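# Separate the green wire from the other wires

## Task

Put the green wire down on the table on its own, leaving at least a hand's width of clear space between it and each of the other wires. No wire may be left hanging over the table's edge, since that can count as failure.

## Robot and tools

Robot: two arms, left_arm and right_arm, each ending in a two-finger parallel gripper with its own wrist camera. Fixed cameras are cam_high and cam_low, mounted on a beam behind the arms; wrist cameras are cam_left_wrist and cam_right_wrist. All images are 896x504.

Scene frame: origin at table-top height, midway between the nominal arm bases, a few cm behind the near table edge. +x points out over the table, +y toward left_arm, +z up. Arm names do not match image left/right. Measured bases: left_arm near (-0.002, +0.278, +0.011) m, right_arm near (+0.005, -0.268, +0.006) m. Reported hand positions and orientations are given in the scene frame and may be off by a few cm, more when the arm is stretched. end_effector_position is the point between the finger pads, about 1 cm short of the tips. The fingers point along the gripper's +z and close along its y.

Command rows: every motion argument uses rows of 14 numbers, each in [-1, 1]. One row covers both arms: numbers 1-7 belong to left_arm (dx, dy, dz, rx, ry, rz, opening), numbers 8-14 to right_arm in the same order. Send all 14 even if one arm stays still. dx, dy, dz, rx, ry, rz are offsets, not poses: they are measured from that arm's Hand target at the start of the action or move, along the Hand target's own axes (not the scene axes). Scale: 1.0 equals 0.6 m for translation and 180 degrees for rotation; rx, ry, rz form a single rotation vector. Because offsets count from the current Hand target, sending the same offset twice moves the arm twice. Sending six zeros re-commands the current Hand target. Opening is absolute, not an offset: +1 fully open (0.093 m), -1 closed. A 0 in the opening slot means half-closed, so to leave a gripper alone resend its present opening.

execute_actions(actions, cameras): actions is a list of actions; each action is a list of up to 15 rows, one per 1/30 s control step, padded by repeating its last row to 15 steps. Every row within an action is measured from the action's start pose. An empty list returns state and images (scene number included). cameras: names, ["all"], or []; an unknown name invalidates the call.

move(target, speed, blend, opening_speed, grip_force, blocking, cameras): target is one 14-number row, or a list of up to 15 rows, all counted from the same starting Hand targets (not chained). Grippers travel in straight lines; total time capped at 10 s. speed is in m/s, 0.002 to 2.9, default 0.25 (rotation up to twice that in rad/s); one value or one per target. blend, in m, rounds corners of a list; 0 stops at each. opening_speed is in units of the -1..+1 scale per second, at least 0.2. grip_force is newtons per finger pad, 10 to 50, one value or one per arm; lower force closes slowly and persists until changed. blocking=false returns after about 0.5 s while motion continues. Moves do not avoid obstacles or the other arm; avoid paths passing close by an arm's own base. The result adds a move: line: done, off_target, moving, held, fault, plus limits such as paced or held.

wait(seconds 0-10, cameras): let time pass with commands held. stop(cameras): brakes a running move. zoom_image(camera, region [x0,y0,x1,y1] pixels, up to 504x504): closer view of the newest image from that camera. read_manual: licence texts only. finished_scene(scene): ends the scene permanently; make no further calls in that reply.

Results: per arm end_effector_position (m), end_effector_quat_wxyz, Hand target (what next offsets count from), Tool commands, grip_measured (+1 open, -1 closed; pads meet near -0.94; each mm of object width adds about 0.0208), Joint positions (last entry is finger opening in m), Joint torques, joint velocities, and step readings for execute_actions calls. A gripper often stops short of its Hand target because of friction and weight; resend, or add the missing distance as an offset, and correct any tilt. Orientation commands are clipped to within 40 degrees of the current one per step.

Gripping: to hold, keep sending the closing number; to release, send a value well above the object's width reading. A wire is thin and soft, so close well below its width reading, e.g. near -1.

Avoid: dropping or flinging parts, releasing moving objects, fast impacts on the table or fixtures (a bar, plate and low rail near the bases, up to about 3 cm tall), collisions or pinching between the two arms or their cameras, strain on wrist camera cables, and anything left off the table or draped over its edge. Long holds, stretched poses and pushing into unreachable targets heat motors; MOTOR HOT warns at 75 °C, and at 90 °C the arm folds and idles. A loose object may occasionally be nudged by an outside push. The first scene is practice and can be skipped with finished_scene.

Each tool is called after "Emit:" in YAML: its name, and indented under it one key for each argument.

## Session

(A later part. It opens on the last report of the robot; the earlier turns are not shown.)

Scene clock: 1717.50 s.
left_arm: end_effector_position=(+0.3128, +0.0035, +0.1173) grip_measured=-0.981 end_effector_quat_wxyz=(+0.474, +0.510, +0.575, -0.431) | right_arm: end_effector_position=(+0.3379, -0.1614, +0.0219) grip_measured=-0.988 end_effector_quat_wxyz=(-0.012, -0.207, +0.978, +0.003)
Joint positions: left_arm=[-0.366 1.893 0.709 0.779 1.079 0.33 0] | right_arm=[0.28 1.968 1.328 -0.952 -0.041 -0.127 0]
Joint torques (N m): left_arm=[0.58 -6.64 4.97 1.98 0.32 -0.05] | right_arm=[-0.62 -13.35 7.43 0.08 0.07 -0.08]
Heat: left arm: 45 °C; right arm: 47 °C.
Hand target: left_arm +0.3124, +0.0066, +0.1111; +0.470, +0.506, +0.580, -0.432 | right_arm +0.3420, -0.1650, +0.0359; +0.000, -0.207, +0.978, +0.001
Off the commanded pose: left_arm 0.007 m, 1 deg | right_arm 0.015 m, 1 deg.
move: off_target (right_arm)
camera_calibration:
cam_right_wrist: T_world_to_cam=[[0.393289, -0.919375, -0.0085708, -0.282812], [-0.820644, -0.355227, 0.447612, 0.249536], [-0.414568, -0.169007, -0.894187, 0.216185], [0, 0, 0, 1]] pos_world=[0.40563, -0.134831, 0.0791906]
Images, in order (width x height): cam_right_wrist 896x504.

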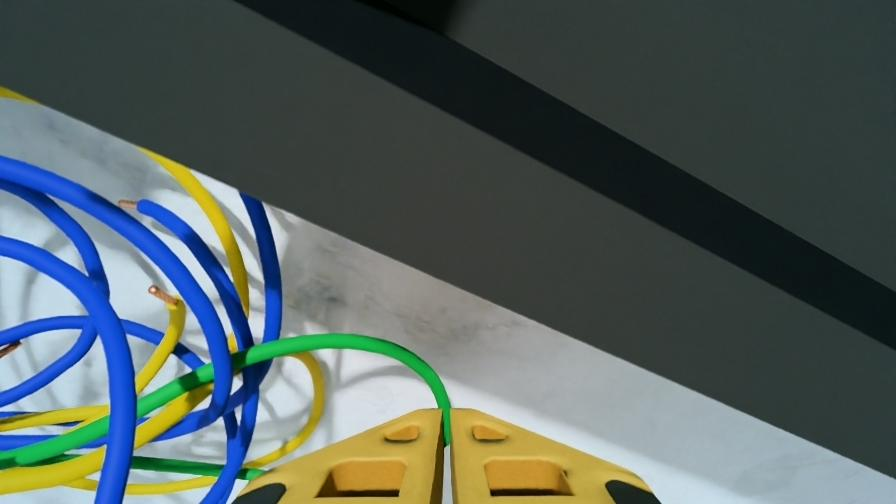

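Emit:
move:
  target: [0,0,0,0,0,0,-1,0.0205,-0.0457,-0.015,0,0,0,-1]
  speed: 0.04
  cameras: ["cam_right_wrist","cam_left_wrist"]

Scene clock: 1723.53 s.
left_arm: end_effector_position=(+0.3128, +0.0035, +0.1173) grip_measured=-0.981 end_effector_quat_wxyz=(+0.474, +0.510, +0.575, -0.431) | right_arm: end_effector_position=(+0.3437, -0.1881, +0.0351) grip_measured=-0.988 end_effector_quat_wxyz=(-0.002, -0.209, +0.978, +0.004)
Joint positions: left_arm=[-0.366 1.893 0.709 0.779 1.079 0.33 0] | right_arm=[0.201 1.93 1.328 -0.973 -0.042 -0.211 0]
Joint torques (N m): left_arm=[0.58 -6.72 4.85 1.95 0.31 -0.03] | right_arm=[-1.05 -12.72 6.41 0.07 0.09 -0.01]
Heat: left arm: 44 °C; right arm: 48 °C.
Hand target: left_arm +0.3124, +0.0066, +0.1111; +0.470, +0.506, +0.580, -0.432 | right_arm +0.3418, -0.1950, +0.0449; +0.000, -0.208, +0.978, +0.001
Off the commanded pose: left_arm 0.007 m, 1 deg | right_arm 0.012 m, 1 deg.
move: off_target (right_arm)
camera_calibration:
cam_left_wrist: T_world_to_cam=[[-0.995004, -0.0994486, 0.00880546, 0.309961], [-0.06558, 0.584535, -0.808714, 0.14888], [0.0752784, -0.805251, -0.588136, 0.133973], [0, 0, 0, 1]] pos_world=[0.308091, 0.0516811, 0.196466]
cam_right_wrist: T_world_to_cam=[[0.397472, -0.917589, -0.00681564, -0.310693], [-0.827434, -0.361611, 0.42964, 0.240623], [-0.396697, -0.16513, -0.902975, 0.22081], [0, 0, 0, 1]] pos_world=[0.410186, -0.161614, 0.0938872]
Images, in order (width x height): cam_left_wrist 896x504, cam_right_wrist 896x504.

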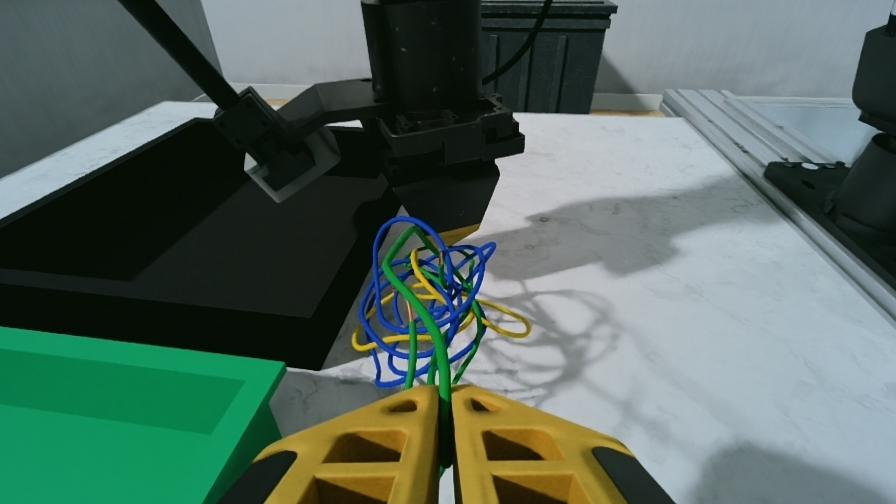

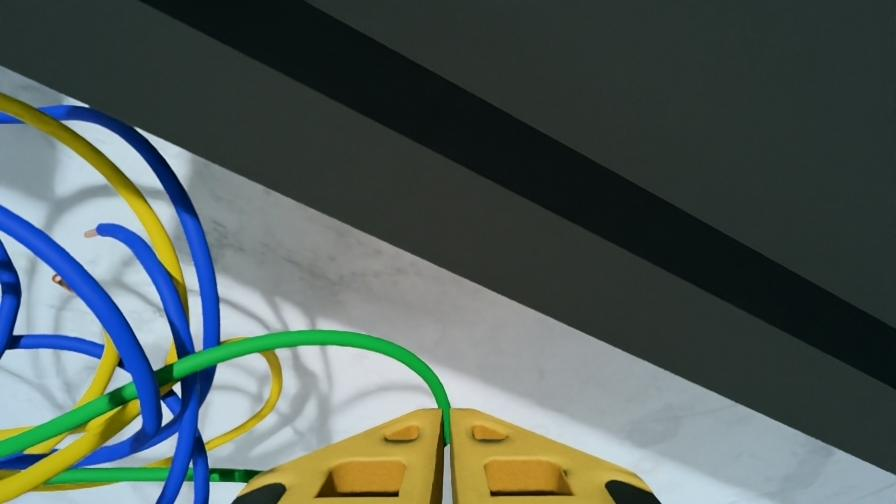

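Emit:
move:
  target: [0,0,0,0,0,0,-1,0.0205,-0.0457,0.0,0,0,0,-1]
  speed: 0.04
  cameras: ["cam_right_wrist","cam_left_wrist"]

Scene clock: 1730.00 s.
left_arm: end_effector_position=(+0.3128, +0.0035, +0.1173) grip_measured=-0.981 end_effector_quat_wxyz=(+0.474, +0.510, +0.575, -0.431) | right_arm: end_effector_position=(+0.3486, -0.2027, +0.0421) grip_measured=-0.988 end_effector_quat_wxyz=(+0.010, -0.216, +0.976, +0.029)
Joint positions: left_arm=[-0.366 1.893 0.709 0.779 1.079 0.33 0] | right_arm=[0.132 1.912 1.328 -0.973 -0.093 -0.294 0]
Joint torques (N m): left_arm=[0.54 -6.56 4.9 1.97 0.32 -0.04] | right_arm=[-2.61 -12.29 4.83 0.18 0.58 -0.09]
Heat: left arm: 44 °C; right arm: 49 °C.
Hand target: left_arm +0.3124, +0.0066, +0.1111; +0.470, +0.506, +0.580, -0.432 | right_arm +0.3417, -0.2250, +0.0448; +0.000, -0.207, +0.978, +0.001
Off the commanded pose: left_arm 0.007 m, 1 deg | right_arm 0.023 m, 4 deg.
move: off_target (right_arm)
camera_calibration:
cam_left_wrist: T_world_to_cam=[[-0.995004, -0.0994486, 0.00880546, 0.309961], [-0.06558, 0.584535, -0.808714, 0.14888], [0.0752784, -0.805251, -0.588136, 0.133973], [0, 0, 0, 1]] pos_world=[0.308091, 0.0516811, 0.196466]
cam_right_wrist: T_world_to_cam=[[0.411931, -0.909814, -0.0505188, -0.327636], [-0.827343, -0.396673, 0.397685, 0.230585], [-0.381859, -0.122023, -0.91613, 0.230728], [0, 0, 0, 1]] pos_world=[0.413842, -0.178466, 0.103125]
Images, in order (width x height): cam_left_wrist 896x504, cam_right_wrist 896x504.

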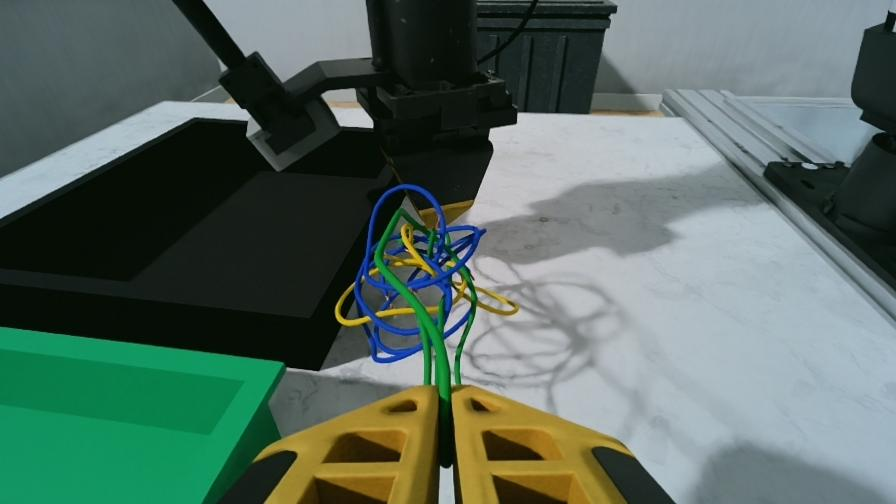

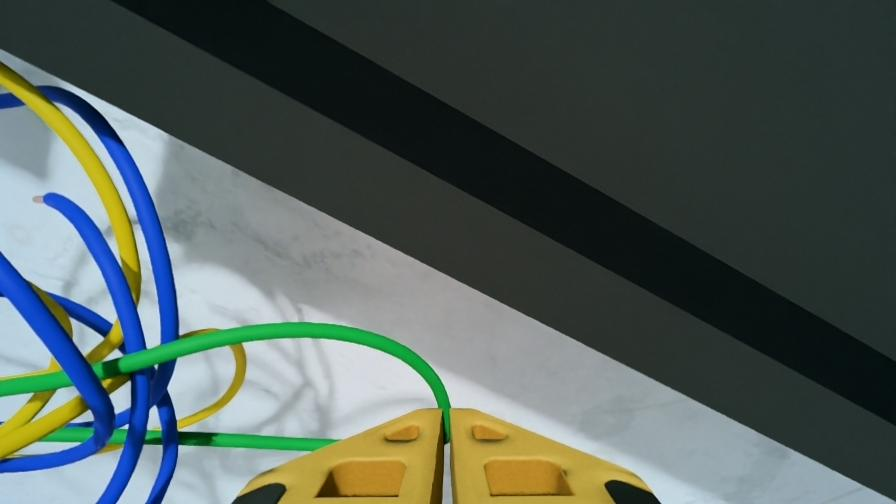

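Emit:
move:
  target:
    - [0,0,0,0,0,0,-1,-0.012,0.03,0.05,0,0,0,-1]
    - [0,0,0,0,0,0,-1,-0.012,0.03,0.05,0,0,0,-0.4]
    - [0,0,0,0,0,0,-1,-0.03,0.045,-0.04,0,0,0,-0.4]
  speed: 0.08
  opening_speed: 1.0
  cameras: ["cam_right_wrist","cam_left_wrist"]

Scene clock: 1756.40 s.
left_arm: end_effector_position=(+0.3128, +0.0035, +0.1173) grip_measured=-0.981 end_effector_quat_wxyz=(+0.474, +0.510, +0.575, -0.431) | right_arm: end_effector_position=(+0.3424, -0.1937, +0.0565) grip_measured=-0.401 end_effector_quat_wxyz=(-0.011, -0.210, +0.978, +0.006)
Joint positions: left_arm=[-0.366 1.893 0.709 0.779 1.079 0.33 0] | right_arm=[0.182 1.912 1.391 -1.073 -0.045 -0.234 0.026]
Joint torques (N m): left_arm=[0.61 -6.67 4.88 1.97 0.29 -0.07] | right_arm=[0.47 -11.62 8.59 0.05 0.11 0.13]
Heat: left arm: 44 °C; right arm: 49 °C.
Hand target: left_arm +0.3124, +0.0066, +0.1111; +0.470, +0.506, +0.580, -0.432 | right_arm +0.3471, -0.1931, +0.0688; +0.000, -0.207, +0.978, +0.001
Off the commanded pose: left_arm 0.007 m, 1 deg | right_arm 0.013 m, 2 deg.
move: off_target (right_arm); target 2's new opening was sent with right_arm's hand 0.018 m and 4 deg from that target
camera_calibration:
cam_left_wrist: T_world_to_cam=[[-0.995004, -0.0994486, 0.00880546, 0.309961], [-0.06558, 0.584535, -0.808714, 0.14888], [0.0752784, -0.805251, -0.588136, 0.133973], [0, 0, 0, 1]] pos_world=[0.308091, 0.0516811, 0.196466]
cam_right_wrist: T_world_to_cam=[[0.400549, -0.916165, -0.0142103, -0.315502], [-0.81819, -0.364609, 0.44455, 0.223883], [-0.412463, -0.166437, -0.895641, 0.243393], [0, 0, 0, 1]] pos_world=[0.409943, -0.166913, 0.113982]
Images, in order (width x height): cam_left_wrist 896x504, cam_right_wrist 896x504.

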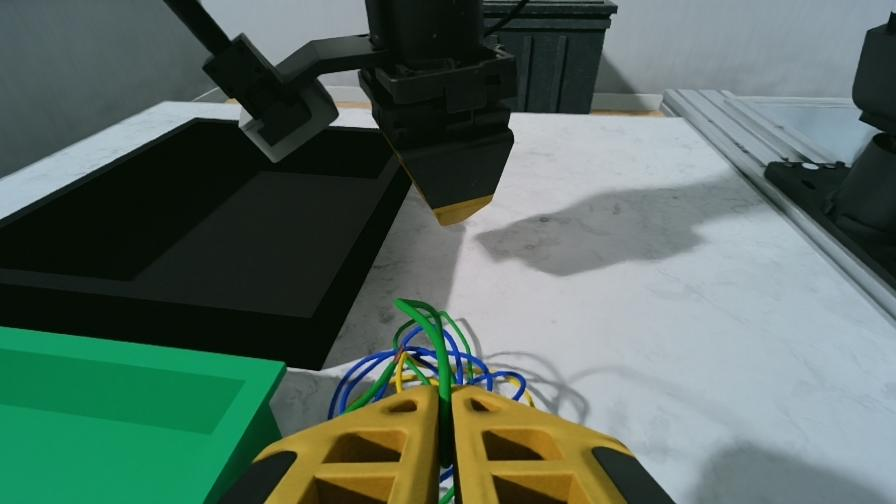

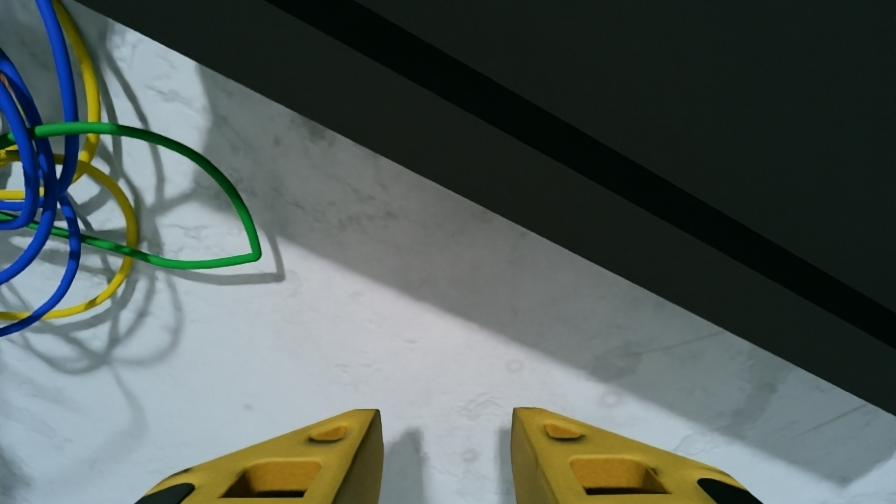

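Emit:
zoom_image:
  camera: "cam_right_wrist"
  region: [0, 50, 360, 350]

Scaled by 1.400 from the camera's 896x504 image, which has a finer 1280x720 frame.

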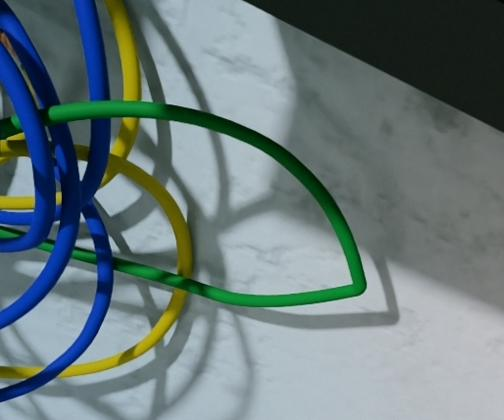

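Emit:
move:
  target: [0,0,0,0,0,0,-1,-0.0545,0.0687,0.0313,0,0,-0.139,-0.4]
  speed: 0.12
  cameras: ["cam_right_wrist"]

Scene clock: 1817.87 s.
left_arm: end_effector_position=(+0.3128, +0.0035, +0.1173) grip_measured=-0.981 end_effector_quat_wxyz=(+0.474, +0.510, +0.575, -0.431) | right_arm: end_effector_position=(+0.3519, -0.1438, +0.0497) grip_measured=-0.401 end_effector_quat_wxyz=(-0.005, -0.408, +0.913, +0.006)
Joint positions: left_arm=[-0.366 1.893 0.709 0.779 1.079 0.33 0] | right_arm=[0.312 1.987 1.474 -1.065 -0.044 -0.52 0.026]
Joint torques (N m): left_arm=[0.65 -6.63 4.93 1.95 0.31 -0.03] | right_arm=[0.17 -8.92 8.96 0.32 0.06 -0.15]
Heat: left arm: 44 °C; right arm: 50 °C.
Hand target: left_arm +0.3124, +0.0066, +0.1111; +0.470, +0.506, +0.580, -0.432 | right_arm +0.3603, -0.1421, +0.0502; +0.001, -0.414, +0.910, +0.000
Off the commanded pose: left_arm 0.007 m, 1 deg | right_arm 0.009 m, 1 deg.
move: done
camera_calibration:
cam_right_wrist: T_world_to_cam=[[0.73689, -0.675894, -0.0126839, -0.357555], [-0.60606, -0.668833, 0.430527, 0.135042], [-0.299474, -0.309564, -0.902488, 0.189536], [0, 0, 0, 1]] pos_world=[0.402083, -0.0926749, 0.10838]
Images, in order (width x height): cam_right_wrist 896x504.

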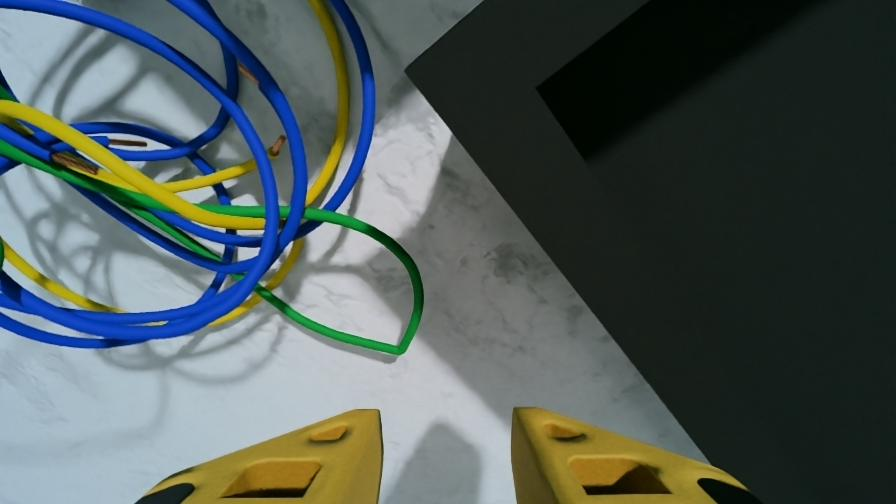

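Emit:
move:
  target: [0,0,0,0,0,0,-1,-0.0,0.006,0.035,0,0,0,-0.4]
  speed: 0.06
  cameras: ["cam_right_wrist"]

Scene clock: 1836.13 s.
left_arm: end_effector_position=(+0.3128, +0.0035, +0.1173) grip_measured=-0.981 end_effector_quat_wxyz=(+0.474, +0.510, +0.575, -0.431) | right_arm: end_effector_position=(+0.3631, -0.1376, +0.0436) grip_measured=-0.401 end_effector_quat_wxyz=(+0.017, -0.413, +0.911, +0.003)
Joint positions: left_arm=[-0.366 1.893 0.709 0.779 1.079 0.33 0] | right_arm=[0.32 2.001 1.469 -1.002 -0.041 -0.52 0.026]
Joint torques (N m): left_arm=[0.54 -6.65 4.98 1.95 0.34 -0.05] | right_arm=[0.42 -8.85 4.57 0.47 0.04 0]
Heat: left arm: 44 °C; right arm: 48 °C.
Hand target: left_arm +0.3124, +0.0066, +0.1111; +0.470, +0.506, +0.580, -0.432 | right_arm +0.3577, -0.1398, +0.0292; +0.000, -0.414, +0.910, +0.001
Off the commanded pose: left_arm 0.007 m, 1 deg | right_arm 0.015 m, 2 deg.
move: off_target (right_arm)
camera_calibration:
cam_right_wrist: T_world_to_cam=[[0.743795, -0.668312, 0.0112834, -0.364193], [-0.616784, -0.679746, 0.396893, 0.152481], [-0.257579, -0.302166, -0.917796, 0.175762], [0, 0, 0, 1]] pos_world=[0.410205, -0.0866369, 0.104904]
Images, in order (width x height): cam_right_wrist 896x504.

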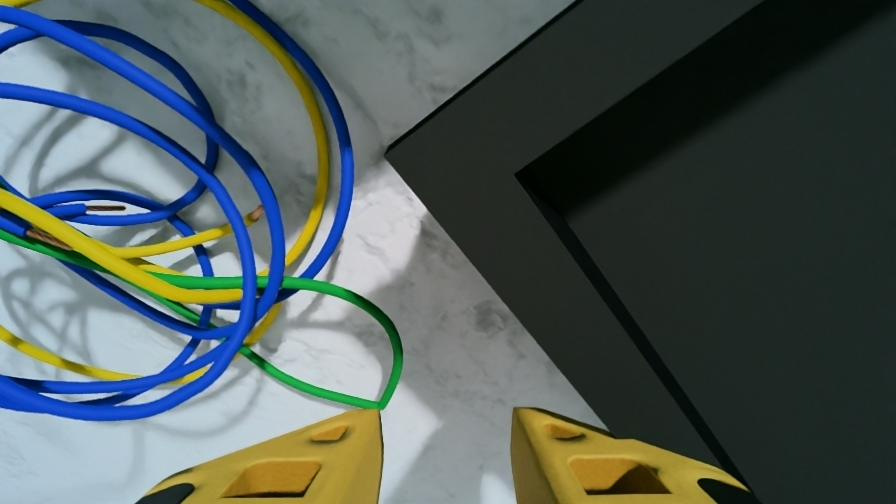

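Emit:
move:
  target: [0,0,0,0,0,0,-1,0.011,0.0118,0.042,0,0,0,-0.4]
  speed: 0.06
  cameras: ["cam_right_wrist"]

Scene clock: 1853.87 s.
left_arm: end_effector_position=(+0.3128, +0.0035, +0.1173) grip_measured=-0.981 end_effector_quat_wxyz=(+0.474, +0.510, +0.575, -0.431) | right_arm: end_effector_position=(+0.3634, -0.1378, +0.0387) grip_measured=-0.401 end_effector_quat_wxyz=(+0.040, -0.416, +0.909, -0.012)
Joint positions: left_arm=[-0.366 1.893 0.709 0.779 1.079 0.33 0] | right_arm=[0.33 1.966 1.395 -0.915 -0.016 -0.517 0.026]
Joint torques (N m): left_arm=[0.62 -6.56 4.92 2 0.32 -0.04] | right_arm=[0.4 -5.68 2.21 0.72 -0.26 -0.02]
Heat: left arm: 44 °C; right arm: 47 °C.
Hand target: left_arm +0.3124, +0.0066, +0.1111; +0.470, +0.506, +0.580, -0.432 | right_arm +0.3479, -0.1401, +0.0040; +0.000, -0.414, +0.910, +0.001
Off the commanded pose: left_arm 0.007 m, 1 deg | right_arm 0.038 m, 5 deg.
move: off_target (right_arm)
camera_calibration:
cam_right_wrist: T_world_to_cam=[[0.746636, -0.662865, 0.0560772, -0.366526], [-0.632522, -0.681288, 0.368461, 0.161148], [-0.206035, -0.310577, -0.92795, 0.151718], [0, 0, 0, 1]] pos_world=[0.40685, -0.086049, 0.101964]
Images, in order (width x height): cam_right_wrist 896x504.

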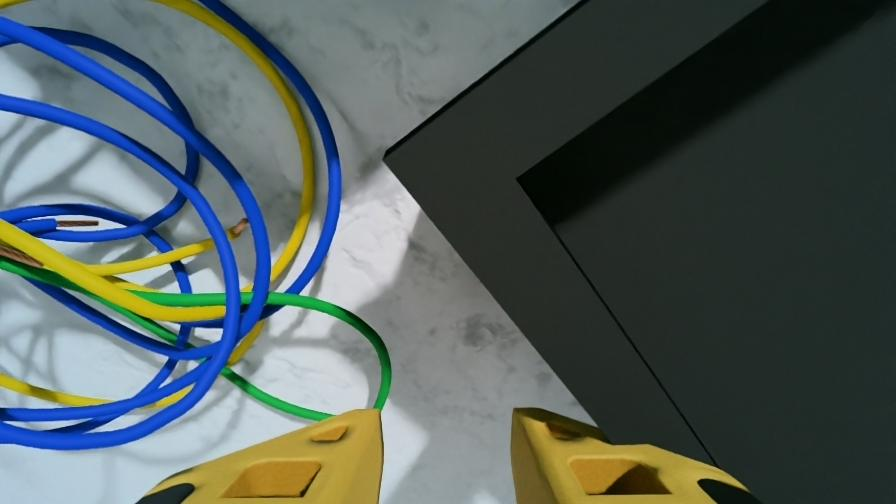

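Emit:
move:
  target: [0,0,0,0,0,0,-1,0.02,-0.01,-0.0933,0,0,0,-0.4]
  speed: 0.08
  cameras: ["cam_right_wrist","cam_low"]

Scene clock: 1863.03 s.
left_arm: end_effector_position=(+0.3128, +0.0035, +0.1173) grip_measured=-0.981 end_effector_quat_wxyz=(+0.474, +0.510, +0.575, -0.431) | right_arm: end_effector_position=(+0.3356, -0.1547, +0.0395) grip_measured=-0.401 end_effector_quat_wxyz=(-0.024, -0.414, +0.910, -0.003)
Joint positions: left_arm=[-0.366 1.893 0.709 0.779 1.079 0.33 0] | right_arm=[0.309 1.962 1.395 -1.047 -0.021 -0.536 0.026]
Joint torques (N m): left_arm=[0.57 -6.56 4.82 1.94 0.28 -0.04] | right_arm=[-0.91 -13.63 9.32 0.02 -0.2 -0.17]
Heat: left arm: 44 °C; right arm: 46 °C.
Hand target: left_arm +0.3124, +0.0066, +0.1111; +0.470, +0.506, +0.580, -0.432 | right_arm +0.3445, -0.1532, +0.0599; +0.000, -0.414, +0.910, +0.001
Off the commanded pose: left_arm 0.007 m, 1 deg | right_arm 0.022 m, 3 deg.
move: off_target (right_arm)
camera_calibration:
cam_right_wrist: T_world_to_cam=[[0.74543, -0.666493, -0.0110185, -0.354579], [-0.585033, -0.662066, 0.468407, 0.114803], [-0.319485, -0.342718, -0.883444, 0.172933], [0, 0, 0, 1]] pos_world=[0.386727, -0.10105, 0.0950954]
Images, in order (width x height): cam_low 896x504, cam_right_wrist 896x504.

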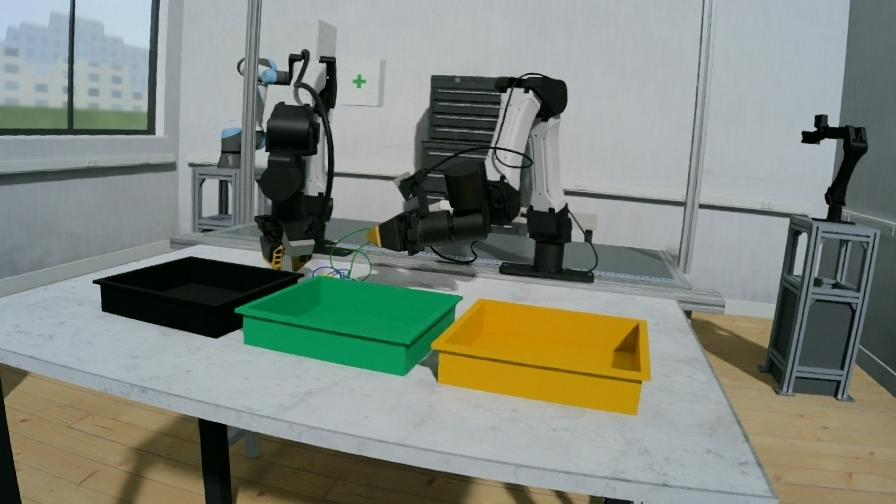

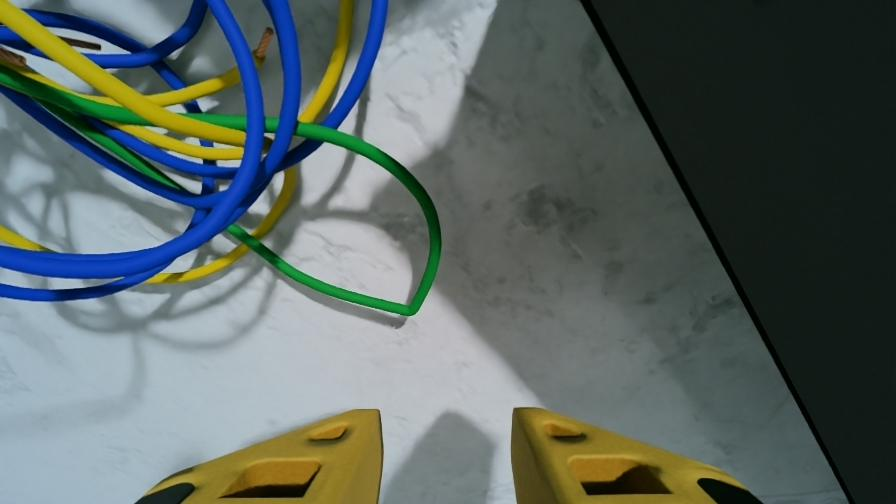

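Emit:
move:
  target: [0,0,0,0,0,0,-1,-0.0233,0.017,0.0667,0,0,0,-0.4]
  speed: 0.08
  cameras: ["cam_right_wrist"]

Scene clock: 1885.87 s.
left_arm: end_effector_position=(+0.3128, +0.0035, +0.1173) grip_measured=-0.981 end_effector_quat_wxyz=(+0.474, +0.510, +0.575, -0.431) | right_arm: end_effector_position=(+0.3524, -0.1358, +0.0314) grip_measured=-0.401 end_effector_quat_wxyz=(+0.014, -0.418, +0.908, -0.006)
Joint positions: left_arm=[-0.366 1.893 0.709 0.779 1.079 0.33 0] | right_arm=[0.343 1.985 1.395 -0.948 -0.023 -0.51 0.026]
Joint torques (N m): left_arm=[0.58 -6.54 4.88 1.97 0.31 -0.06] | right_arm=[0.24 -9.07 4.77 0.46 -0.14 0.18]
Heat: left arm: 44 °C; right arm: 49 °C.
Hand target: left_arm +0.3124, +0.0066, +0.1111; +0.470, +0.506, +0.580, -0.432 | right_arm +0.3461, -0.1358, +0.0199; +0.000, -0.414, +0.910, +0.001
Off the commanded pose: left_arm 0.007 m, 1 deg | right_arm 0.013 m, 2 deg.
move: off_target (right_arm)
camera_calibration:
cam_right_wrist: T_world_to_cam=[[0.75162, -0.65911, 0.0253223, -0.35691], [-0.609624, -0.679507, 0.408202, 0.149132], [-0.251843, -0.32225, -0.91254, 0.157433], [0, 0, 0, 1]] pos_world=[0.398823, -0.0831743, 0.0918255]
Images, in order (width x height): cam_right_wrist 896x504.

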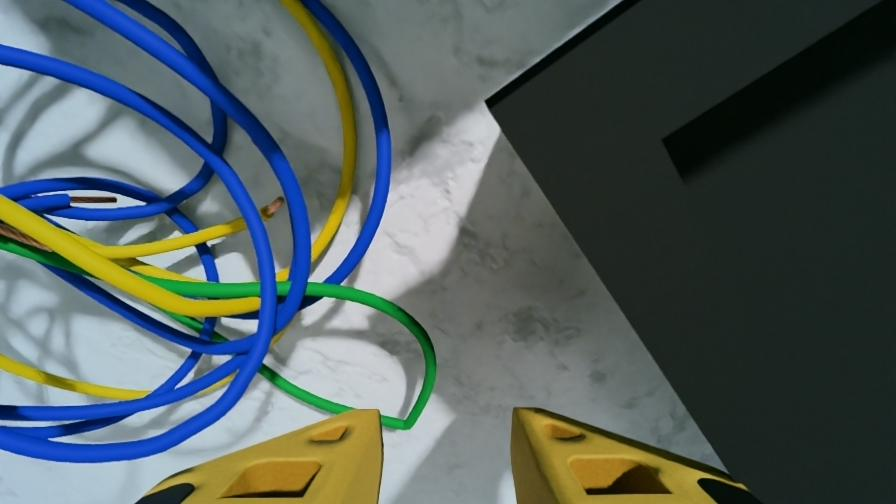

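Emit:
move:
  target: [0,0,0,0,0,0,-1,0.002,0.0,0.03,0,0,0,-0.4]
  speed: 0.06
  cameras: ["cam_right_wrist"]

Scene clock: 1900.90 s.
left_arm: end_effector_position=(+0.3128, +0.0035, +0.1173) grip_measured=-0.981 end_effector_quat_wxyz=(+0.474, +0.510, +0.575, -0.431) | right_arm: end_effector_position=(+0.3520, -0.1365, +0.0137) grip_measured=-0.401 end_effector_quat_wxyz=(+0.015, -0.418, +0.908, -0.006)
Joint positions: left_arm=[-0.366 1.893 0.709 0.779 1.079 0.33 0] | right_arm=[0.343 2.007 1.352 -0.881 -0.023 -0.509 0.026]
Joint torques (N m): left_arm=[0.53 -6.64 4.88 1.96 0.32 -0.04] | right_arm=[0.54 -9.07 4.75 0.42 -0.18 0.16]
Heat: left arm: 44 °C; right arm: 48 °C.
Hand target: left_arm +0.3124, +0.0066, +0.1111; +0.470, +0.506, +0.580, -0.432 | right_arm +0.3453, -0.1367, +0.0019; +0.000, -0.414, +0.910, +0.001
Off the commanded pose: left_arm 0.007 m, 1 deg | right_arm 0.014 m, 2 deg.
move: off_target (right_arm)
camera_calibration:
cam_right_wrist: T_world_to_cam=[[0.751111, -0.659683, 0.0254921, -0.356474], [-0.610499, -0.679379, 0.407106, 0.15591], [-0.251242, -0.321345, -0.913025, 0.140862], [0, 0, 0, 1]] pos_world=[0.398325, -0.083973, 0.0742255]
Images, in order (width x height): cam_right_wrist 896x504.

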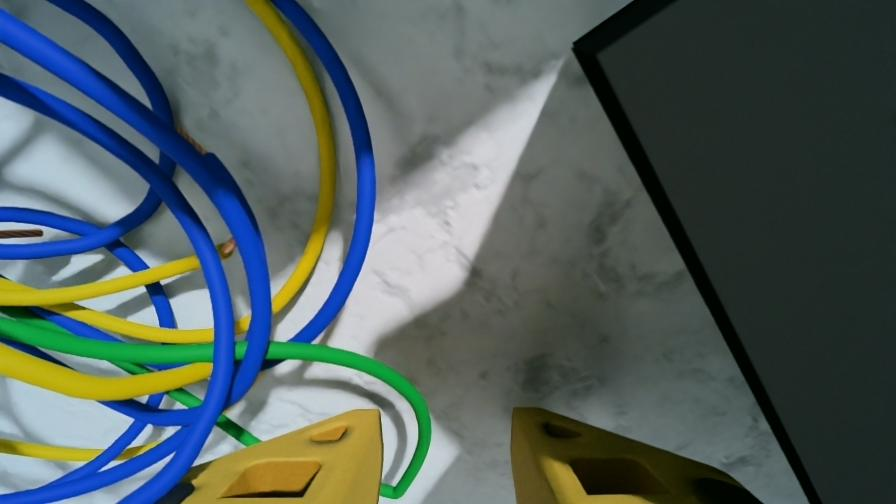

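Emit:
move:
  target: [0,0,0,0,0,0,-1,0,0.0,0,0,0,0,-1]
  speed: 0.05
  opening_speed: 0.8
  cameras: ["cam_right_wrist"]

Scene clock: 1905.57 s.
left_arm: end_effector_position=(+0.3128, +0.0035, +0.1173) grip_measured=-0.981 end_effector_quat_wxyz=(+0.474, +0.510, +0.575, -0.431) | right_arm: end_effector_position=(+0.3535, -0.1360, +0.0137) grip_measured=-0.987 end_effector_quat_wxyz=(+0.018, -0.418, +0.908, -0.006)
Joint positions: left_arm=[-0.366 1.893 0.709 0.779 1.079 0.33 0] | right_arm=[0.343 2.007 1.352 -0.875 -0.023 -0.509 0]
Joint torques (N m): left_arm=[0.5 -6.58 4.85 1.97 0.32 -0.02] | right_arm=[0.25 -8.98 5.07 0.43 -0.15 0.09]
Heat: left arm: 44 °C; right arm: 47 °C.
Hand target: left_arm +0.3124, +0.0066, +0.1111; +0.470, +0.506, +0.580, -0.432 | right_arm +0.3452, -0.1368, +0.0019; +0.000, -0.414, +0.910, +0.001
Off the commanded pose: left_arm 0.007 m, 1 deg | right_arm 0.014 m, 2 deg.
move: off_target (right_arm)
camera_calibration:
cam_right_wrist: T_world_to_cam=[[0.751112, -0.659547, 0.0287859, -0.357365], [-0.612926, -0.680492, 0.401563, 0.158055], [-0.245261, -0.319262, -0.915379, 0.139626], [0, 0, 0, 1]] pos_world=[0.399542, -0.0835667, 0.074629]
Images, in order (width x height): cam_right_wrist 896x504.

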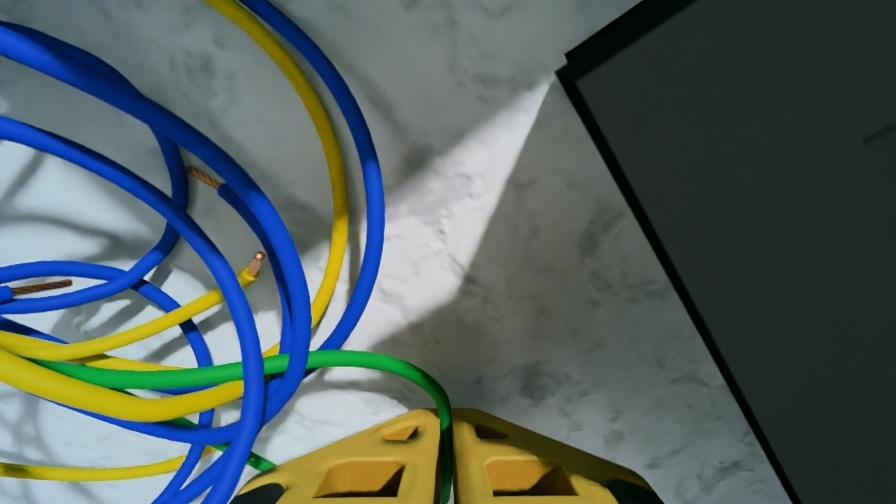

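Emit:
move:
  target:
    - [0,0,0,0,0,0,-1,0.0251,-0.0219,-0.147,0,0,0,-1]
    - [0,0,0,0,0,0,-1,0.0315,-0.08,-0.155,0,0,0,-1]
  speed: 0.05
  blend: 0.015
  cameras: ["cam_right_wrist","cam_left_wrist"]

Scene clock: 1924.33 s.
left_arm: end_effector_position=(+0.3128, +0.0035, +0.1173) grip_measured=-0.981 end_effector_quat_wxyz=(+0.474, +0.510, +0.575, -0.431) | right_arm: end_effector_position=(+0.3663, -0.1804, +0.0936) grip_measured=-0.987 end_effector_quat_wxyz=(+0.006, -0.414, +0.910, -0.005)
Joint positions: left_arm=[-0.366 1.893 0.709 0.779 1.079 0.33 0] | right_arm=[0.21 1.95 1.594 -1.202 -0.026 -0.633 0]
Joint torques (N m): left_arm=[0.5 -6.53 4.86 1.97 0.33 -0.02] | right_arm=[-0.77 -9.11 9.02 0.13 -0.09 -0.13]
Heat: left arm: 44 °C; right arm: 47 °C.
Hand target: left_arm +0.3124, +0.0066, +0.1111; +0.470, +0.506, +0.580, -0.432 | right_arm +0.3690, -0.1825, +0.0948; +0.000, -0.414, +0.910, +0.001
Off the commanded pose: left_arm 0.007 m, 1 deg | right_arm 0.004 m, 1 deg.
move: done
camera_calibration:
cam_left_wrist: T_world_to_cam=[[-0.995004, -0.0994486, 0.00880546, 0.309961], [-0.06558, 0.584535, -0.808714, 0.14888], [0.0752784, -0.805251, -0.588136, 0.133973], [0, 0, 0, 1]] pos_world=[0.308091, 0.0516811, 0.196466]
cam_right_wrist: T_world_to_cam=[[0.745529, -0.666288, 0.0156939, -0.396458], [-0.609257, -0.671791, 0.421311, 0.101883], [-0.270172, -0.323661, -0.90678, 0.209221], [0, 0, 0, 1]] pos_world=[0.41417, -0.127994, 0.153015]
Images, in order (width x height): cam_left_wrist 896x504, cam_right_wrist 896x504.

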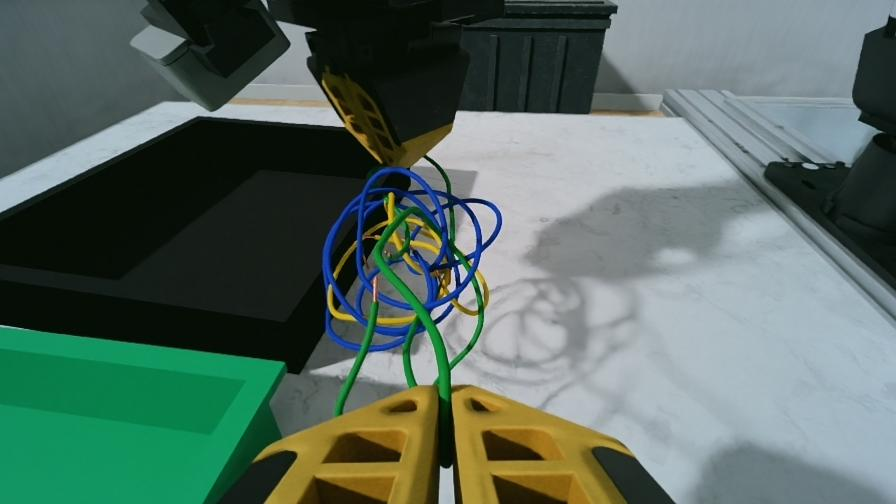

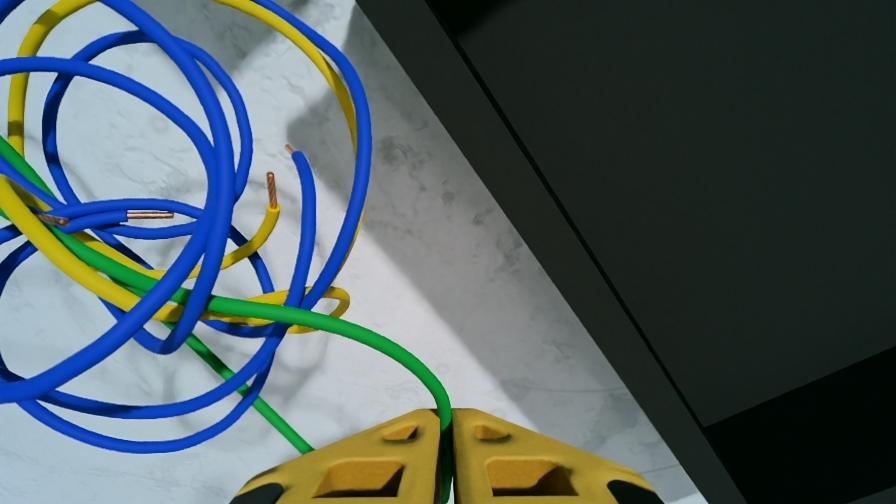

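Emit:
move:
  target: [0,0,0,0,0,0,-1,0.0,-0.0833,-0.015,0,0,0,-1]
  speed: 0.05
  cameras: ["cam_right_wrist","cam_left_wrist"]

Scene clock: 1933.57 s.
left_arm: end_effector_position=(+0.3132, +0.0033, +0.1184) grip_measured=-0.981 end_effector_quat_wxyz=(+0.477, +0.511, +0.572, -0.430) | right_arm: end_effector_position=(+0.3982, -0.1961, +0.1034) grip_measured=-0.987 end_effector_quat_wxyz=(+0.006, -0.421, +0.907, +0.022)
Joint positions: left_arm=[-0.366 1.893 0.709 0.787 1.079 0.33 0] | right_arm=[0.132 2.076 1.812 -1.309 -0.077 -0.728 0]
Joint torques (N m): left_arm=[0.59 -6.71 4.98 1.9 0.3 -0.06] | right_arm=[-2.69 -9.76 9.51 0.19 0.42 -0.15]
Heat: left arm: 44 °C; right arm: 46 °C.
Hand target: left_arm +0.3124, +0.0066, +0.1111; +0.470, +0.506, +0.580, -0.432 | right_arm +0.4068, -0.2154, +0.1039; +0.001, -0.414, +0.910, +0.000
Off the commanded pose: left_arm 0.008 m, 1 deg | right_arm 0.021 m, 3 deg.
move: off_target (right_arm)
camera_calibration:
cam_left_wrist: T_world_to_cam=[[-0.99504, -0.0994625, 0.00159172, 0.3112], [-0.0595007, 0.582279, -0.810809, 0.148343], [0.0797182, -0.806882, -0.585309, 0.132735], [0, 0, 0, 1]] pos_world=[0.307901, 0.0516774, 0.197473]
cam_right_wrist: T_world_to_cam=[[0.755883, -0.65396, -0.0312711, -0.42777], [-0.590008, -0.701111, 0.400418, 0.0953895], [-0.283782, -0.284219, -0.915799, 0.235774], [0, 0, 0, 1]] pos_world=[0.446533, -0.145855, 0.164349]
Images, in order (width x height): cam_left_wrist 896x504, cam_right_wrist 896x504.

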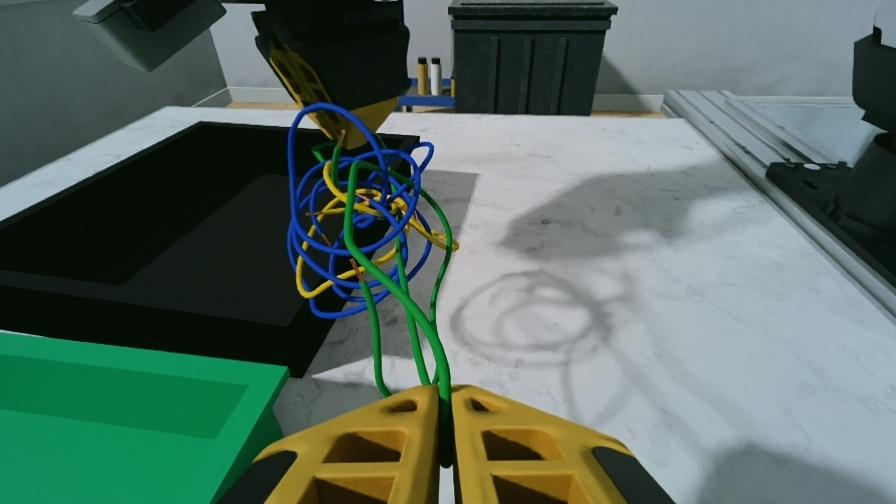

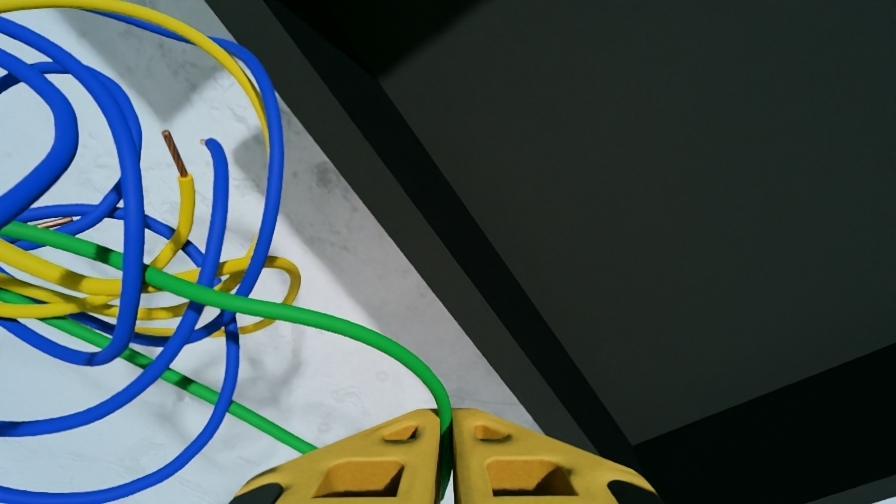

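Emit:
move:
  target:
    - [0,0,0,0,0,0,-1,0.0005,0.1029,0.007,0,0,0,-1]
    - [0,0,0,0,0,0,-1,0.0,0.138,0.148,0,0,0,-1]
    - [0,0,0,0,0,0,-1,0.0,0.138,0.148,0,0,0,-0.3]
  speed: 0.1
  blend: [0.02,0,0]
  opening_speed: 1.0
  cameras: ["cam_right_wrist"]

Scene clock: 1954.87 s.
left_arm: end_effector_position=(+0.3132, +0.0033, +0.1184) grip_measured=-0.981 end_effector_quat_wxyz=(+0.477, +0.511, +0.572, -0.430) | right_arm: end_effector_position=(+0.3503, -0.1576, +0.0230) grip_measured=-0.301 end_effector_quat_wxyz=(+0.014, -0.418, +0.908, +0.004)
Joint positions: left_arm=[-0.366 1.893 0.709 0.787 1.079 0.33 0] | right_arm=[0.279 1.969 1.333 -0.906 -0.045 -0.573 0.031]
Joint torques (N m): left_arm=[0.49 -6.56 4.81 1.9 0.31 -0.04] | right_arm=[0.13 -9.55 4.94 0.38 0.11 0.05]
Heat: left arm: 46 °C; right arm: 48 °C.
Hand target: left_arm +0.3124, +0.0066, +0.1111; +0.470, +0.506, +0.580, -0.432 | right_arm +0.3443, -0.1610, +0.0151; +0.000, -0.414, +0.910, +0.001
Off the commanded pose: left_arm 0.008 m, 1 deg | right_arm 0.010 m, 2 deg.
move: done
camera_calibration:
cam_right_wrist: T_world_to_cam=[[0.751582, -0.659607, 0.00657882, -0.369159], [-0.606397, -0.686958, 0.400465, 0.13438], [-0.25963, -0.304972, -0.916288, 0.147753], [0, 0, 0, 1]] pos_world=[0.397301, -0.106126, 0.0839981]
Images, in order (width x height): cam_right_wrist 896x504.

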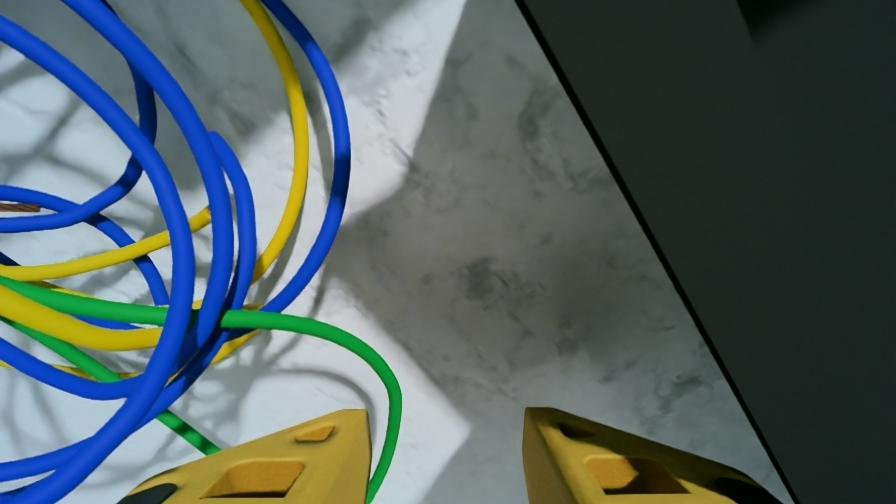

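Emit:
move:
  target:
    - [0,0,0,0,0,0,-1,0,0,-0.12,0,0,0,-0.3]
    - [0,0,0,0,0,0,-1,-0.024,0.015,-0.13,0,0,0.69,-0.6]
  speed: 0.25
  cameras: ["cam_right_wrist"]

Scene clock: 1994.07 s.
left_arm: end_effector_position=(+0.3132, +0.0033, +0.1184) grip_measured=-0.981 end_effector_quat_wxyz=(+0.477, +0.511, +0.572, -0.430) | right_arm: end_effector_position=(+0.3447, -0.1447, +0.0889) grip_measured=-0.599 end_effector_quat_wxyz=(-0.003, +0.606, +0.795, +0.006)
Joint positions: left_arm=[-0.366 1.893 0.709 0.787 1.079 0.33 0] | right_arm=[0.312 1.914 1.531 -1.179 -0.045 1.624 0.016]
Joint torques (N m): left_arm=[0.58 -6.63 4.83 1.9 0.3 -0.04] | right_arm=[0.42 -9.33 9.21 0.02 0.18 0.13]
Heat: left arm: 46 °C; right arm: 48 °C.
Hand target: left_arm +0.3124, +0.0066, +0.1111; +0.470, +0.506, +0.580, -0.432 | right_arm +0.3469, -0.1443, +0.0931; +0.000, +0.611, +0.792, +0.001
Off the commanded pose: left_arm 0.008 m, 1 deg | right_arm 0.005 m, 1 deg.
move: done
camera_calibration:
cam_right_wrist: T_world_to_cam=[[-0.967274, -0.253726, -0.00204571, 0.295177], [-0.228892, 0.869065, 0.438559, 0.205078], [-0.109496, 0.424675, -0.8987, 0.262859], [0, 0, 0, 1]] pos_world=[0.361239, -0.214961, 0.146896]
Images, in order (width x height): cam_right_wrist 896x504.

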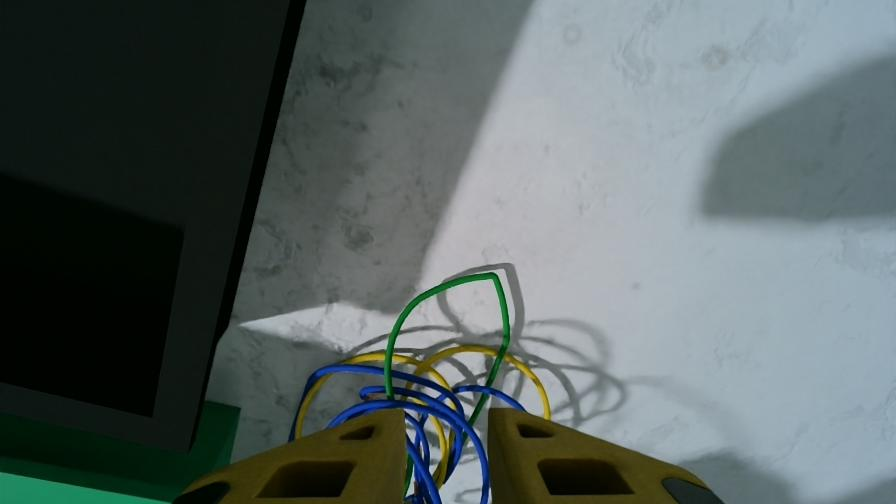

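Emit:
move:
  target: [0,0,0,0,0,0,-1,0.0292,0.0072,0.105,0,0,0,-0.6]
  speed: 0.1
  cameras: ["cam_right_wrist"]

Scene clock: 2019.23 s.
left_arm: end_effector_position=(+0.3132, +0.0033, +0.1184) grip_measured=-0.981 end_effector_quat_wxyz=(+0.477, +0.511, +0.572, -0.430) | right_arm: end_effector_position=(+0.3525, -0.1222, +0.0400) grip_measured=-0.599 end_effector_quat_wxyz=(+0.003, +0.605, +0.796, +0.018)
Joint positions: left_arm=[-0.366 1.893 0.709 0.787 1.079 0.33 0] | right_arm=[0.366 1.987 1.436 -0.981 -0.045 1.676 0.016]
Joint torques (N m): left_arm=[0.55 -6.52 4.9 1.89 0.34 -0.04] | right_arm=[0.23 -9.14 5.08 0.25 0.16 0.15]
Heat: left arm: 46 °C; right arm: 48 °C.
Hand target: left_arm +0.3124, +0.0066, +0.1111; +0.470, +0.506, +0.580, -0.432 | right_arm +0.3467, -0.1261, +0.0302; +0.000, +0.610, +0.792, +0.001
Off the commanded pose: left_arm 0.008 m, 1 deg | right_arm 0.012 m, 2 deg.
move: off_target (right_arm)
camera_calibration:
cam_right_wrist: T_world_to_cam=[[-0.965951, -0.257086, -0.0290907, 0.308521], [-0.243141, 0.863569, 0.441736, 0.212904], [-0.0884423, 0.433768, -0.896673, 0.203791], [0, 0, 0, 1]] pos_world=[0.367806, -0.192939, 0.0976622]
Images, in order (width x height): cam_right_wrist 896x504.

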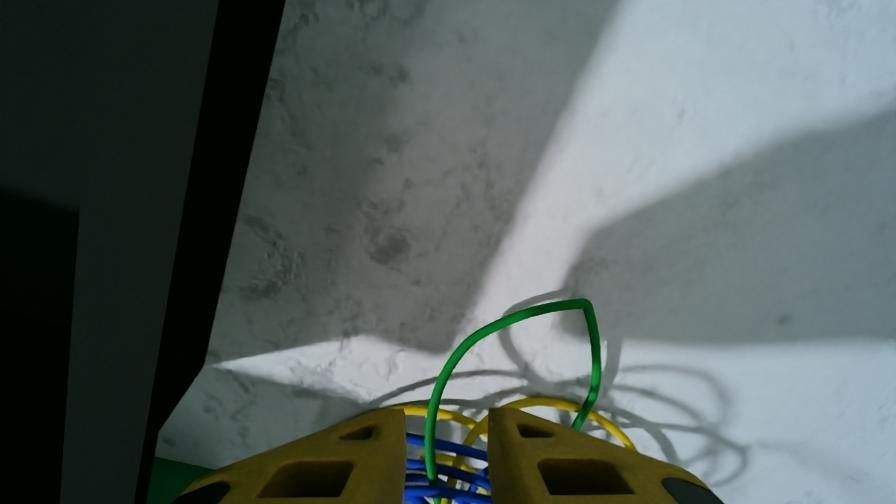

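Emit:
move:
  target: [0,0,0,0,0,0,-1,0.008,0.0,0.02,0,0,0,-0.6]
  speed: 0.06
  cameras: ["cam_right_wrist"]

Scene clock: 2036.37 s.
left_arm: end_effector_position=(+0.3132, +0.0033, +0.1184) grip_measured=-0.981 end_effector_quat_wxyz=(+0.477, +0.511, +0.572, -0.430) | right_arm: end_effector_position=(+0.3524, -0.1173, +0.0296) grip_measured=-0.599 end_effector_quat_wxyz=(+0.004, +0.605, +0.796, +0.020)
Joint positions: left_arm=[-0.366 1.893 0.709 0.787 1.079 0.33 0] | right_arm=[0.379 2.002 1.415 -0.939 -0.045 1.69 0.016]
Joint torques (N m): left_arm=[0.5 -6.56 4.86 1.86 0.29 -0.06] | right_arm=[0.47 -9.29 4.83 0.29 0.14 0.13]
Heat: left arm: 46 °C; right arm: 47 °C.
Hand target: left_arm +0.3124, +0.0066, +0.1111; +0.470, +0.506, +0.580, -0.432 | right_arm +0.3454, -0.1214, +0.0182; +0.000, +0.610, +0.792, +0.001
Off the commanded pose: left_arm 0.008 m, 1 deg | right_arm 0.014 m, 2 deg.
move: off_target (right_arm)
camera_calibration:
cam_right_wrist: T_world_to_cam=[[-0.966067, -0.25608, -0.033736, 0.309687], [-0.244168, 0.862815, 0.442643, 0.213541], [-0.0842442, 0.43586, -0.896063, 0.191093], [0, 0, 0, 1]] pos_world=[0.367417, -0.188232, 0.0871567]
Images, in order (width x height): cam_right_wrist 896x504.

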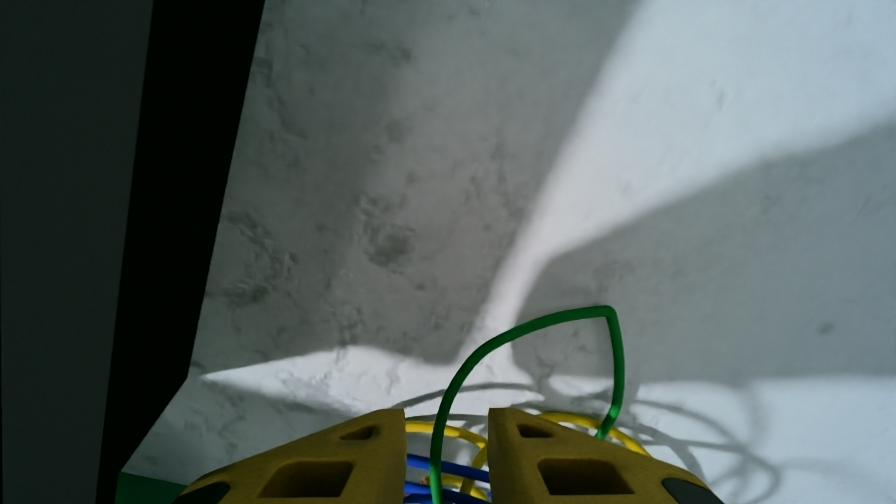

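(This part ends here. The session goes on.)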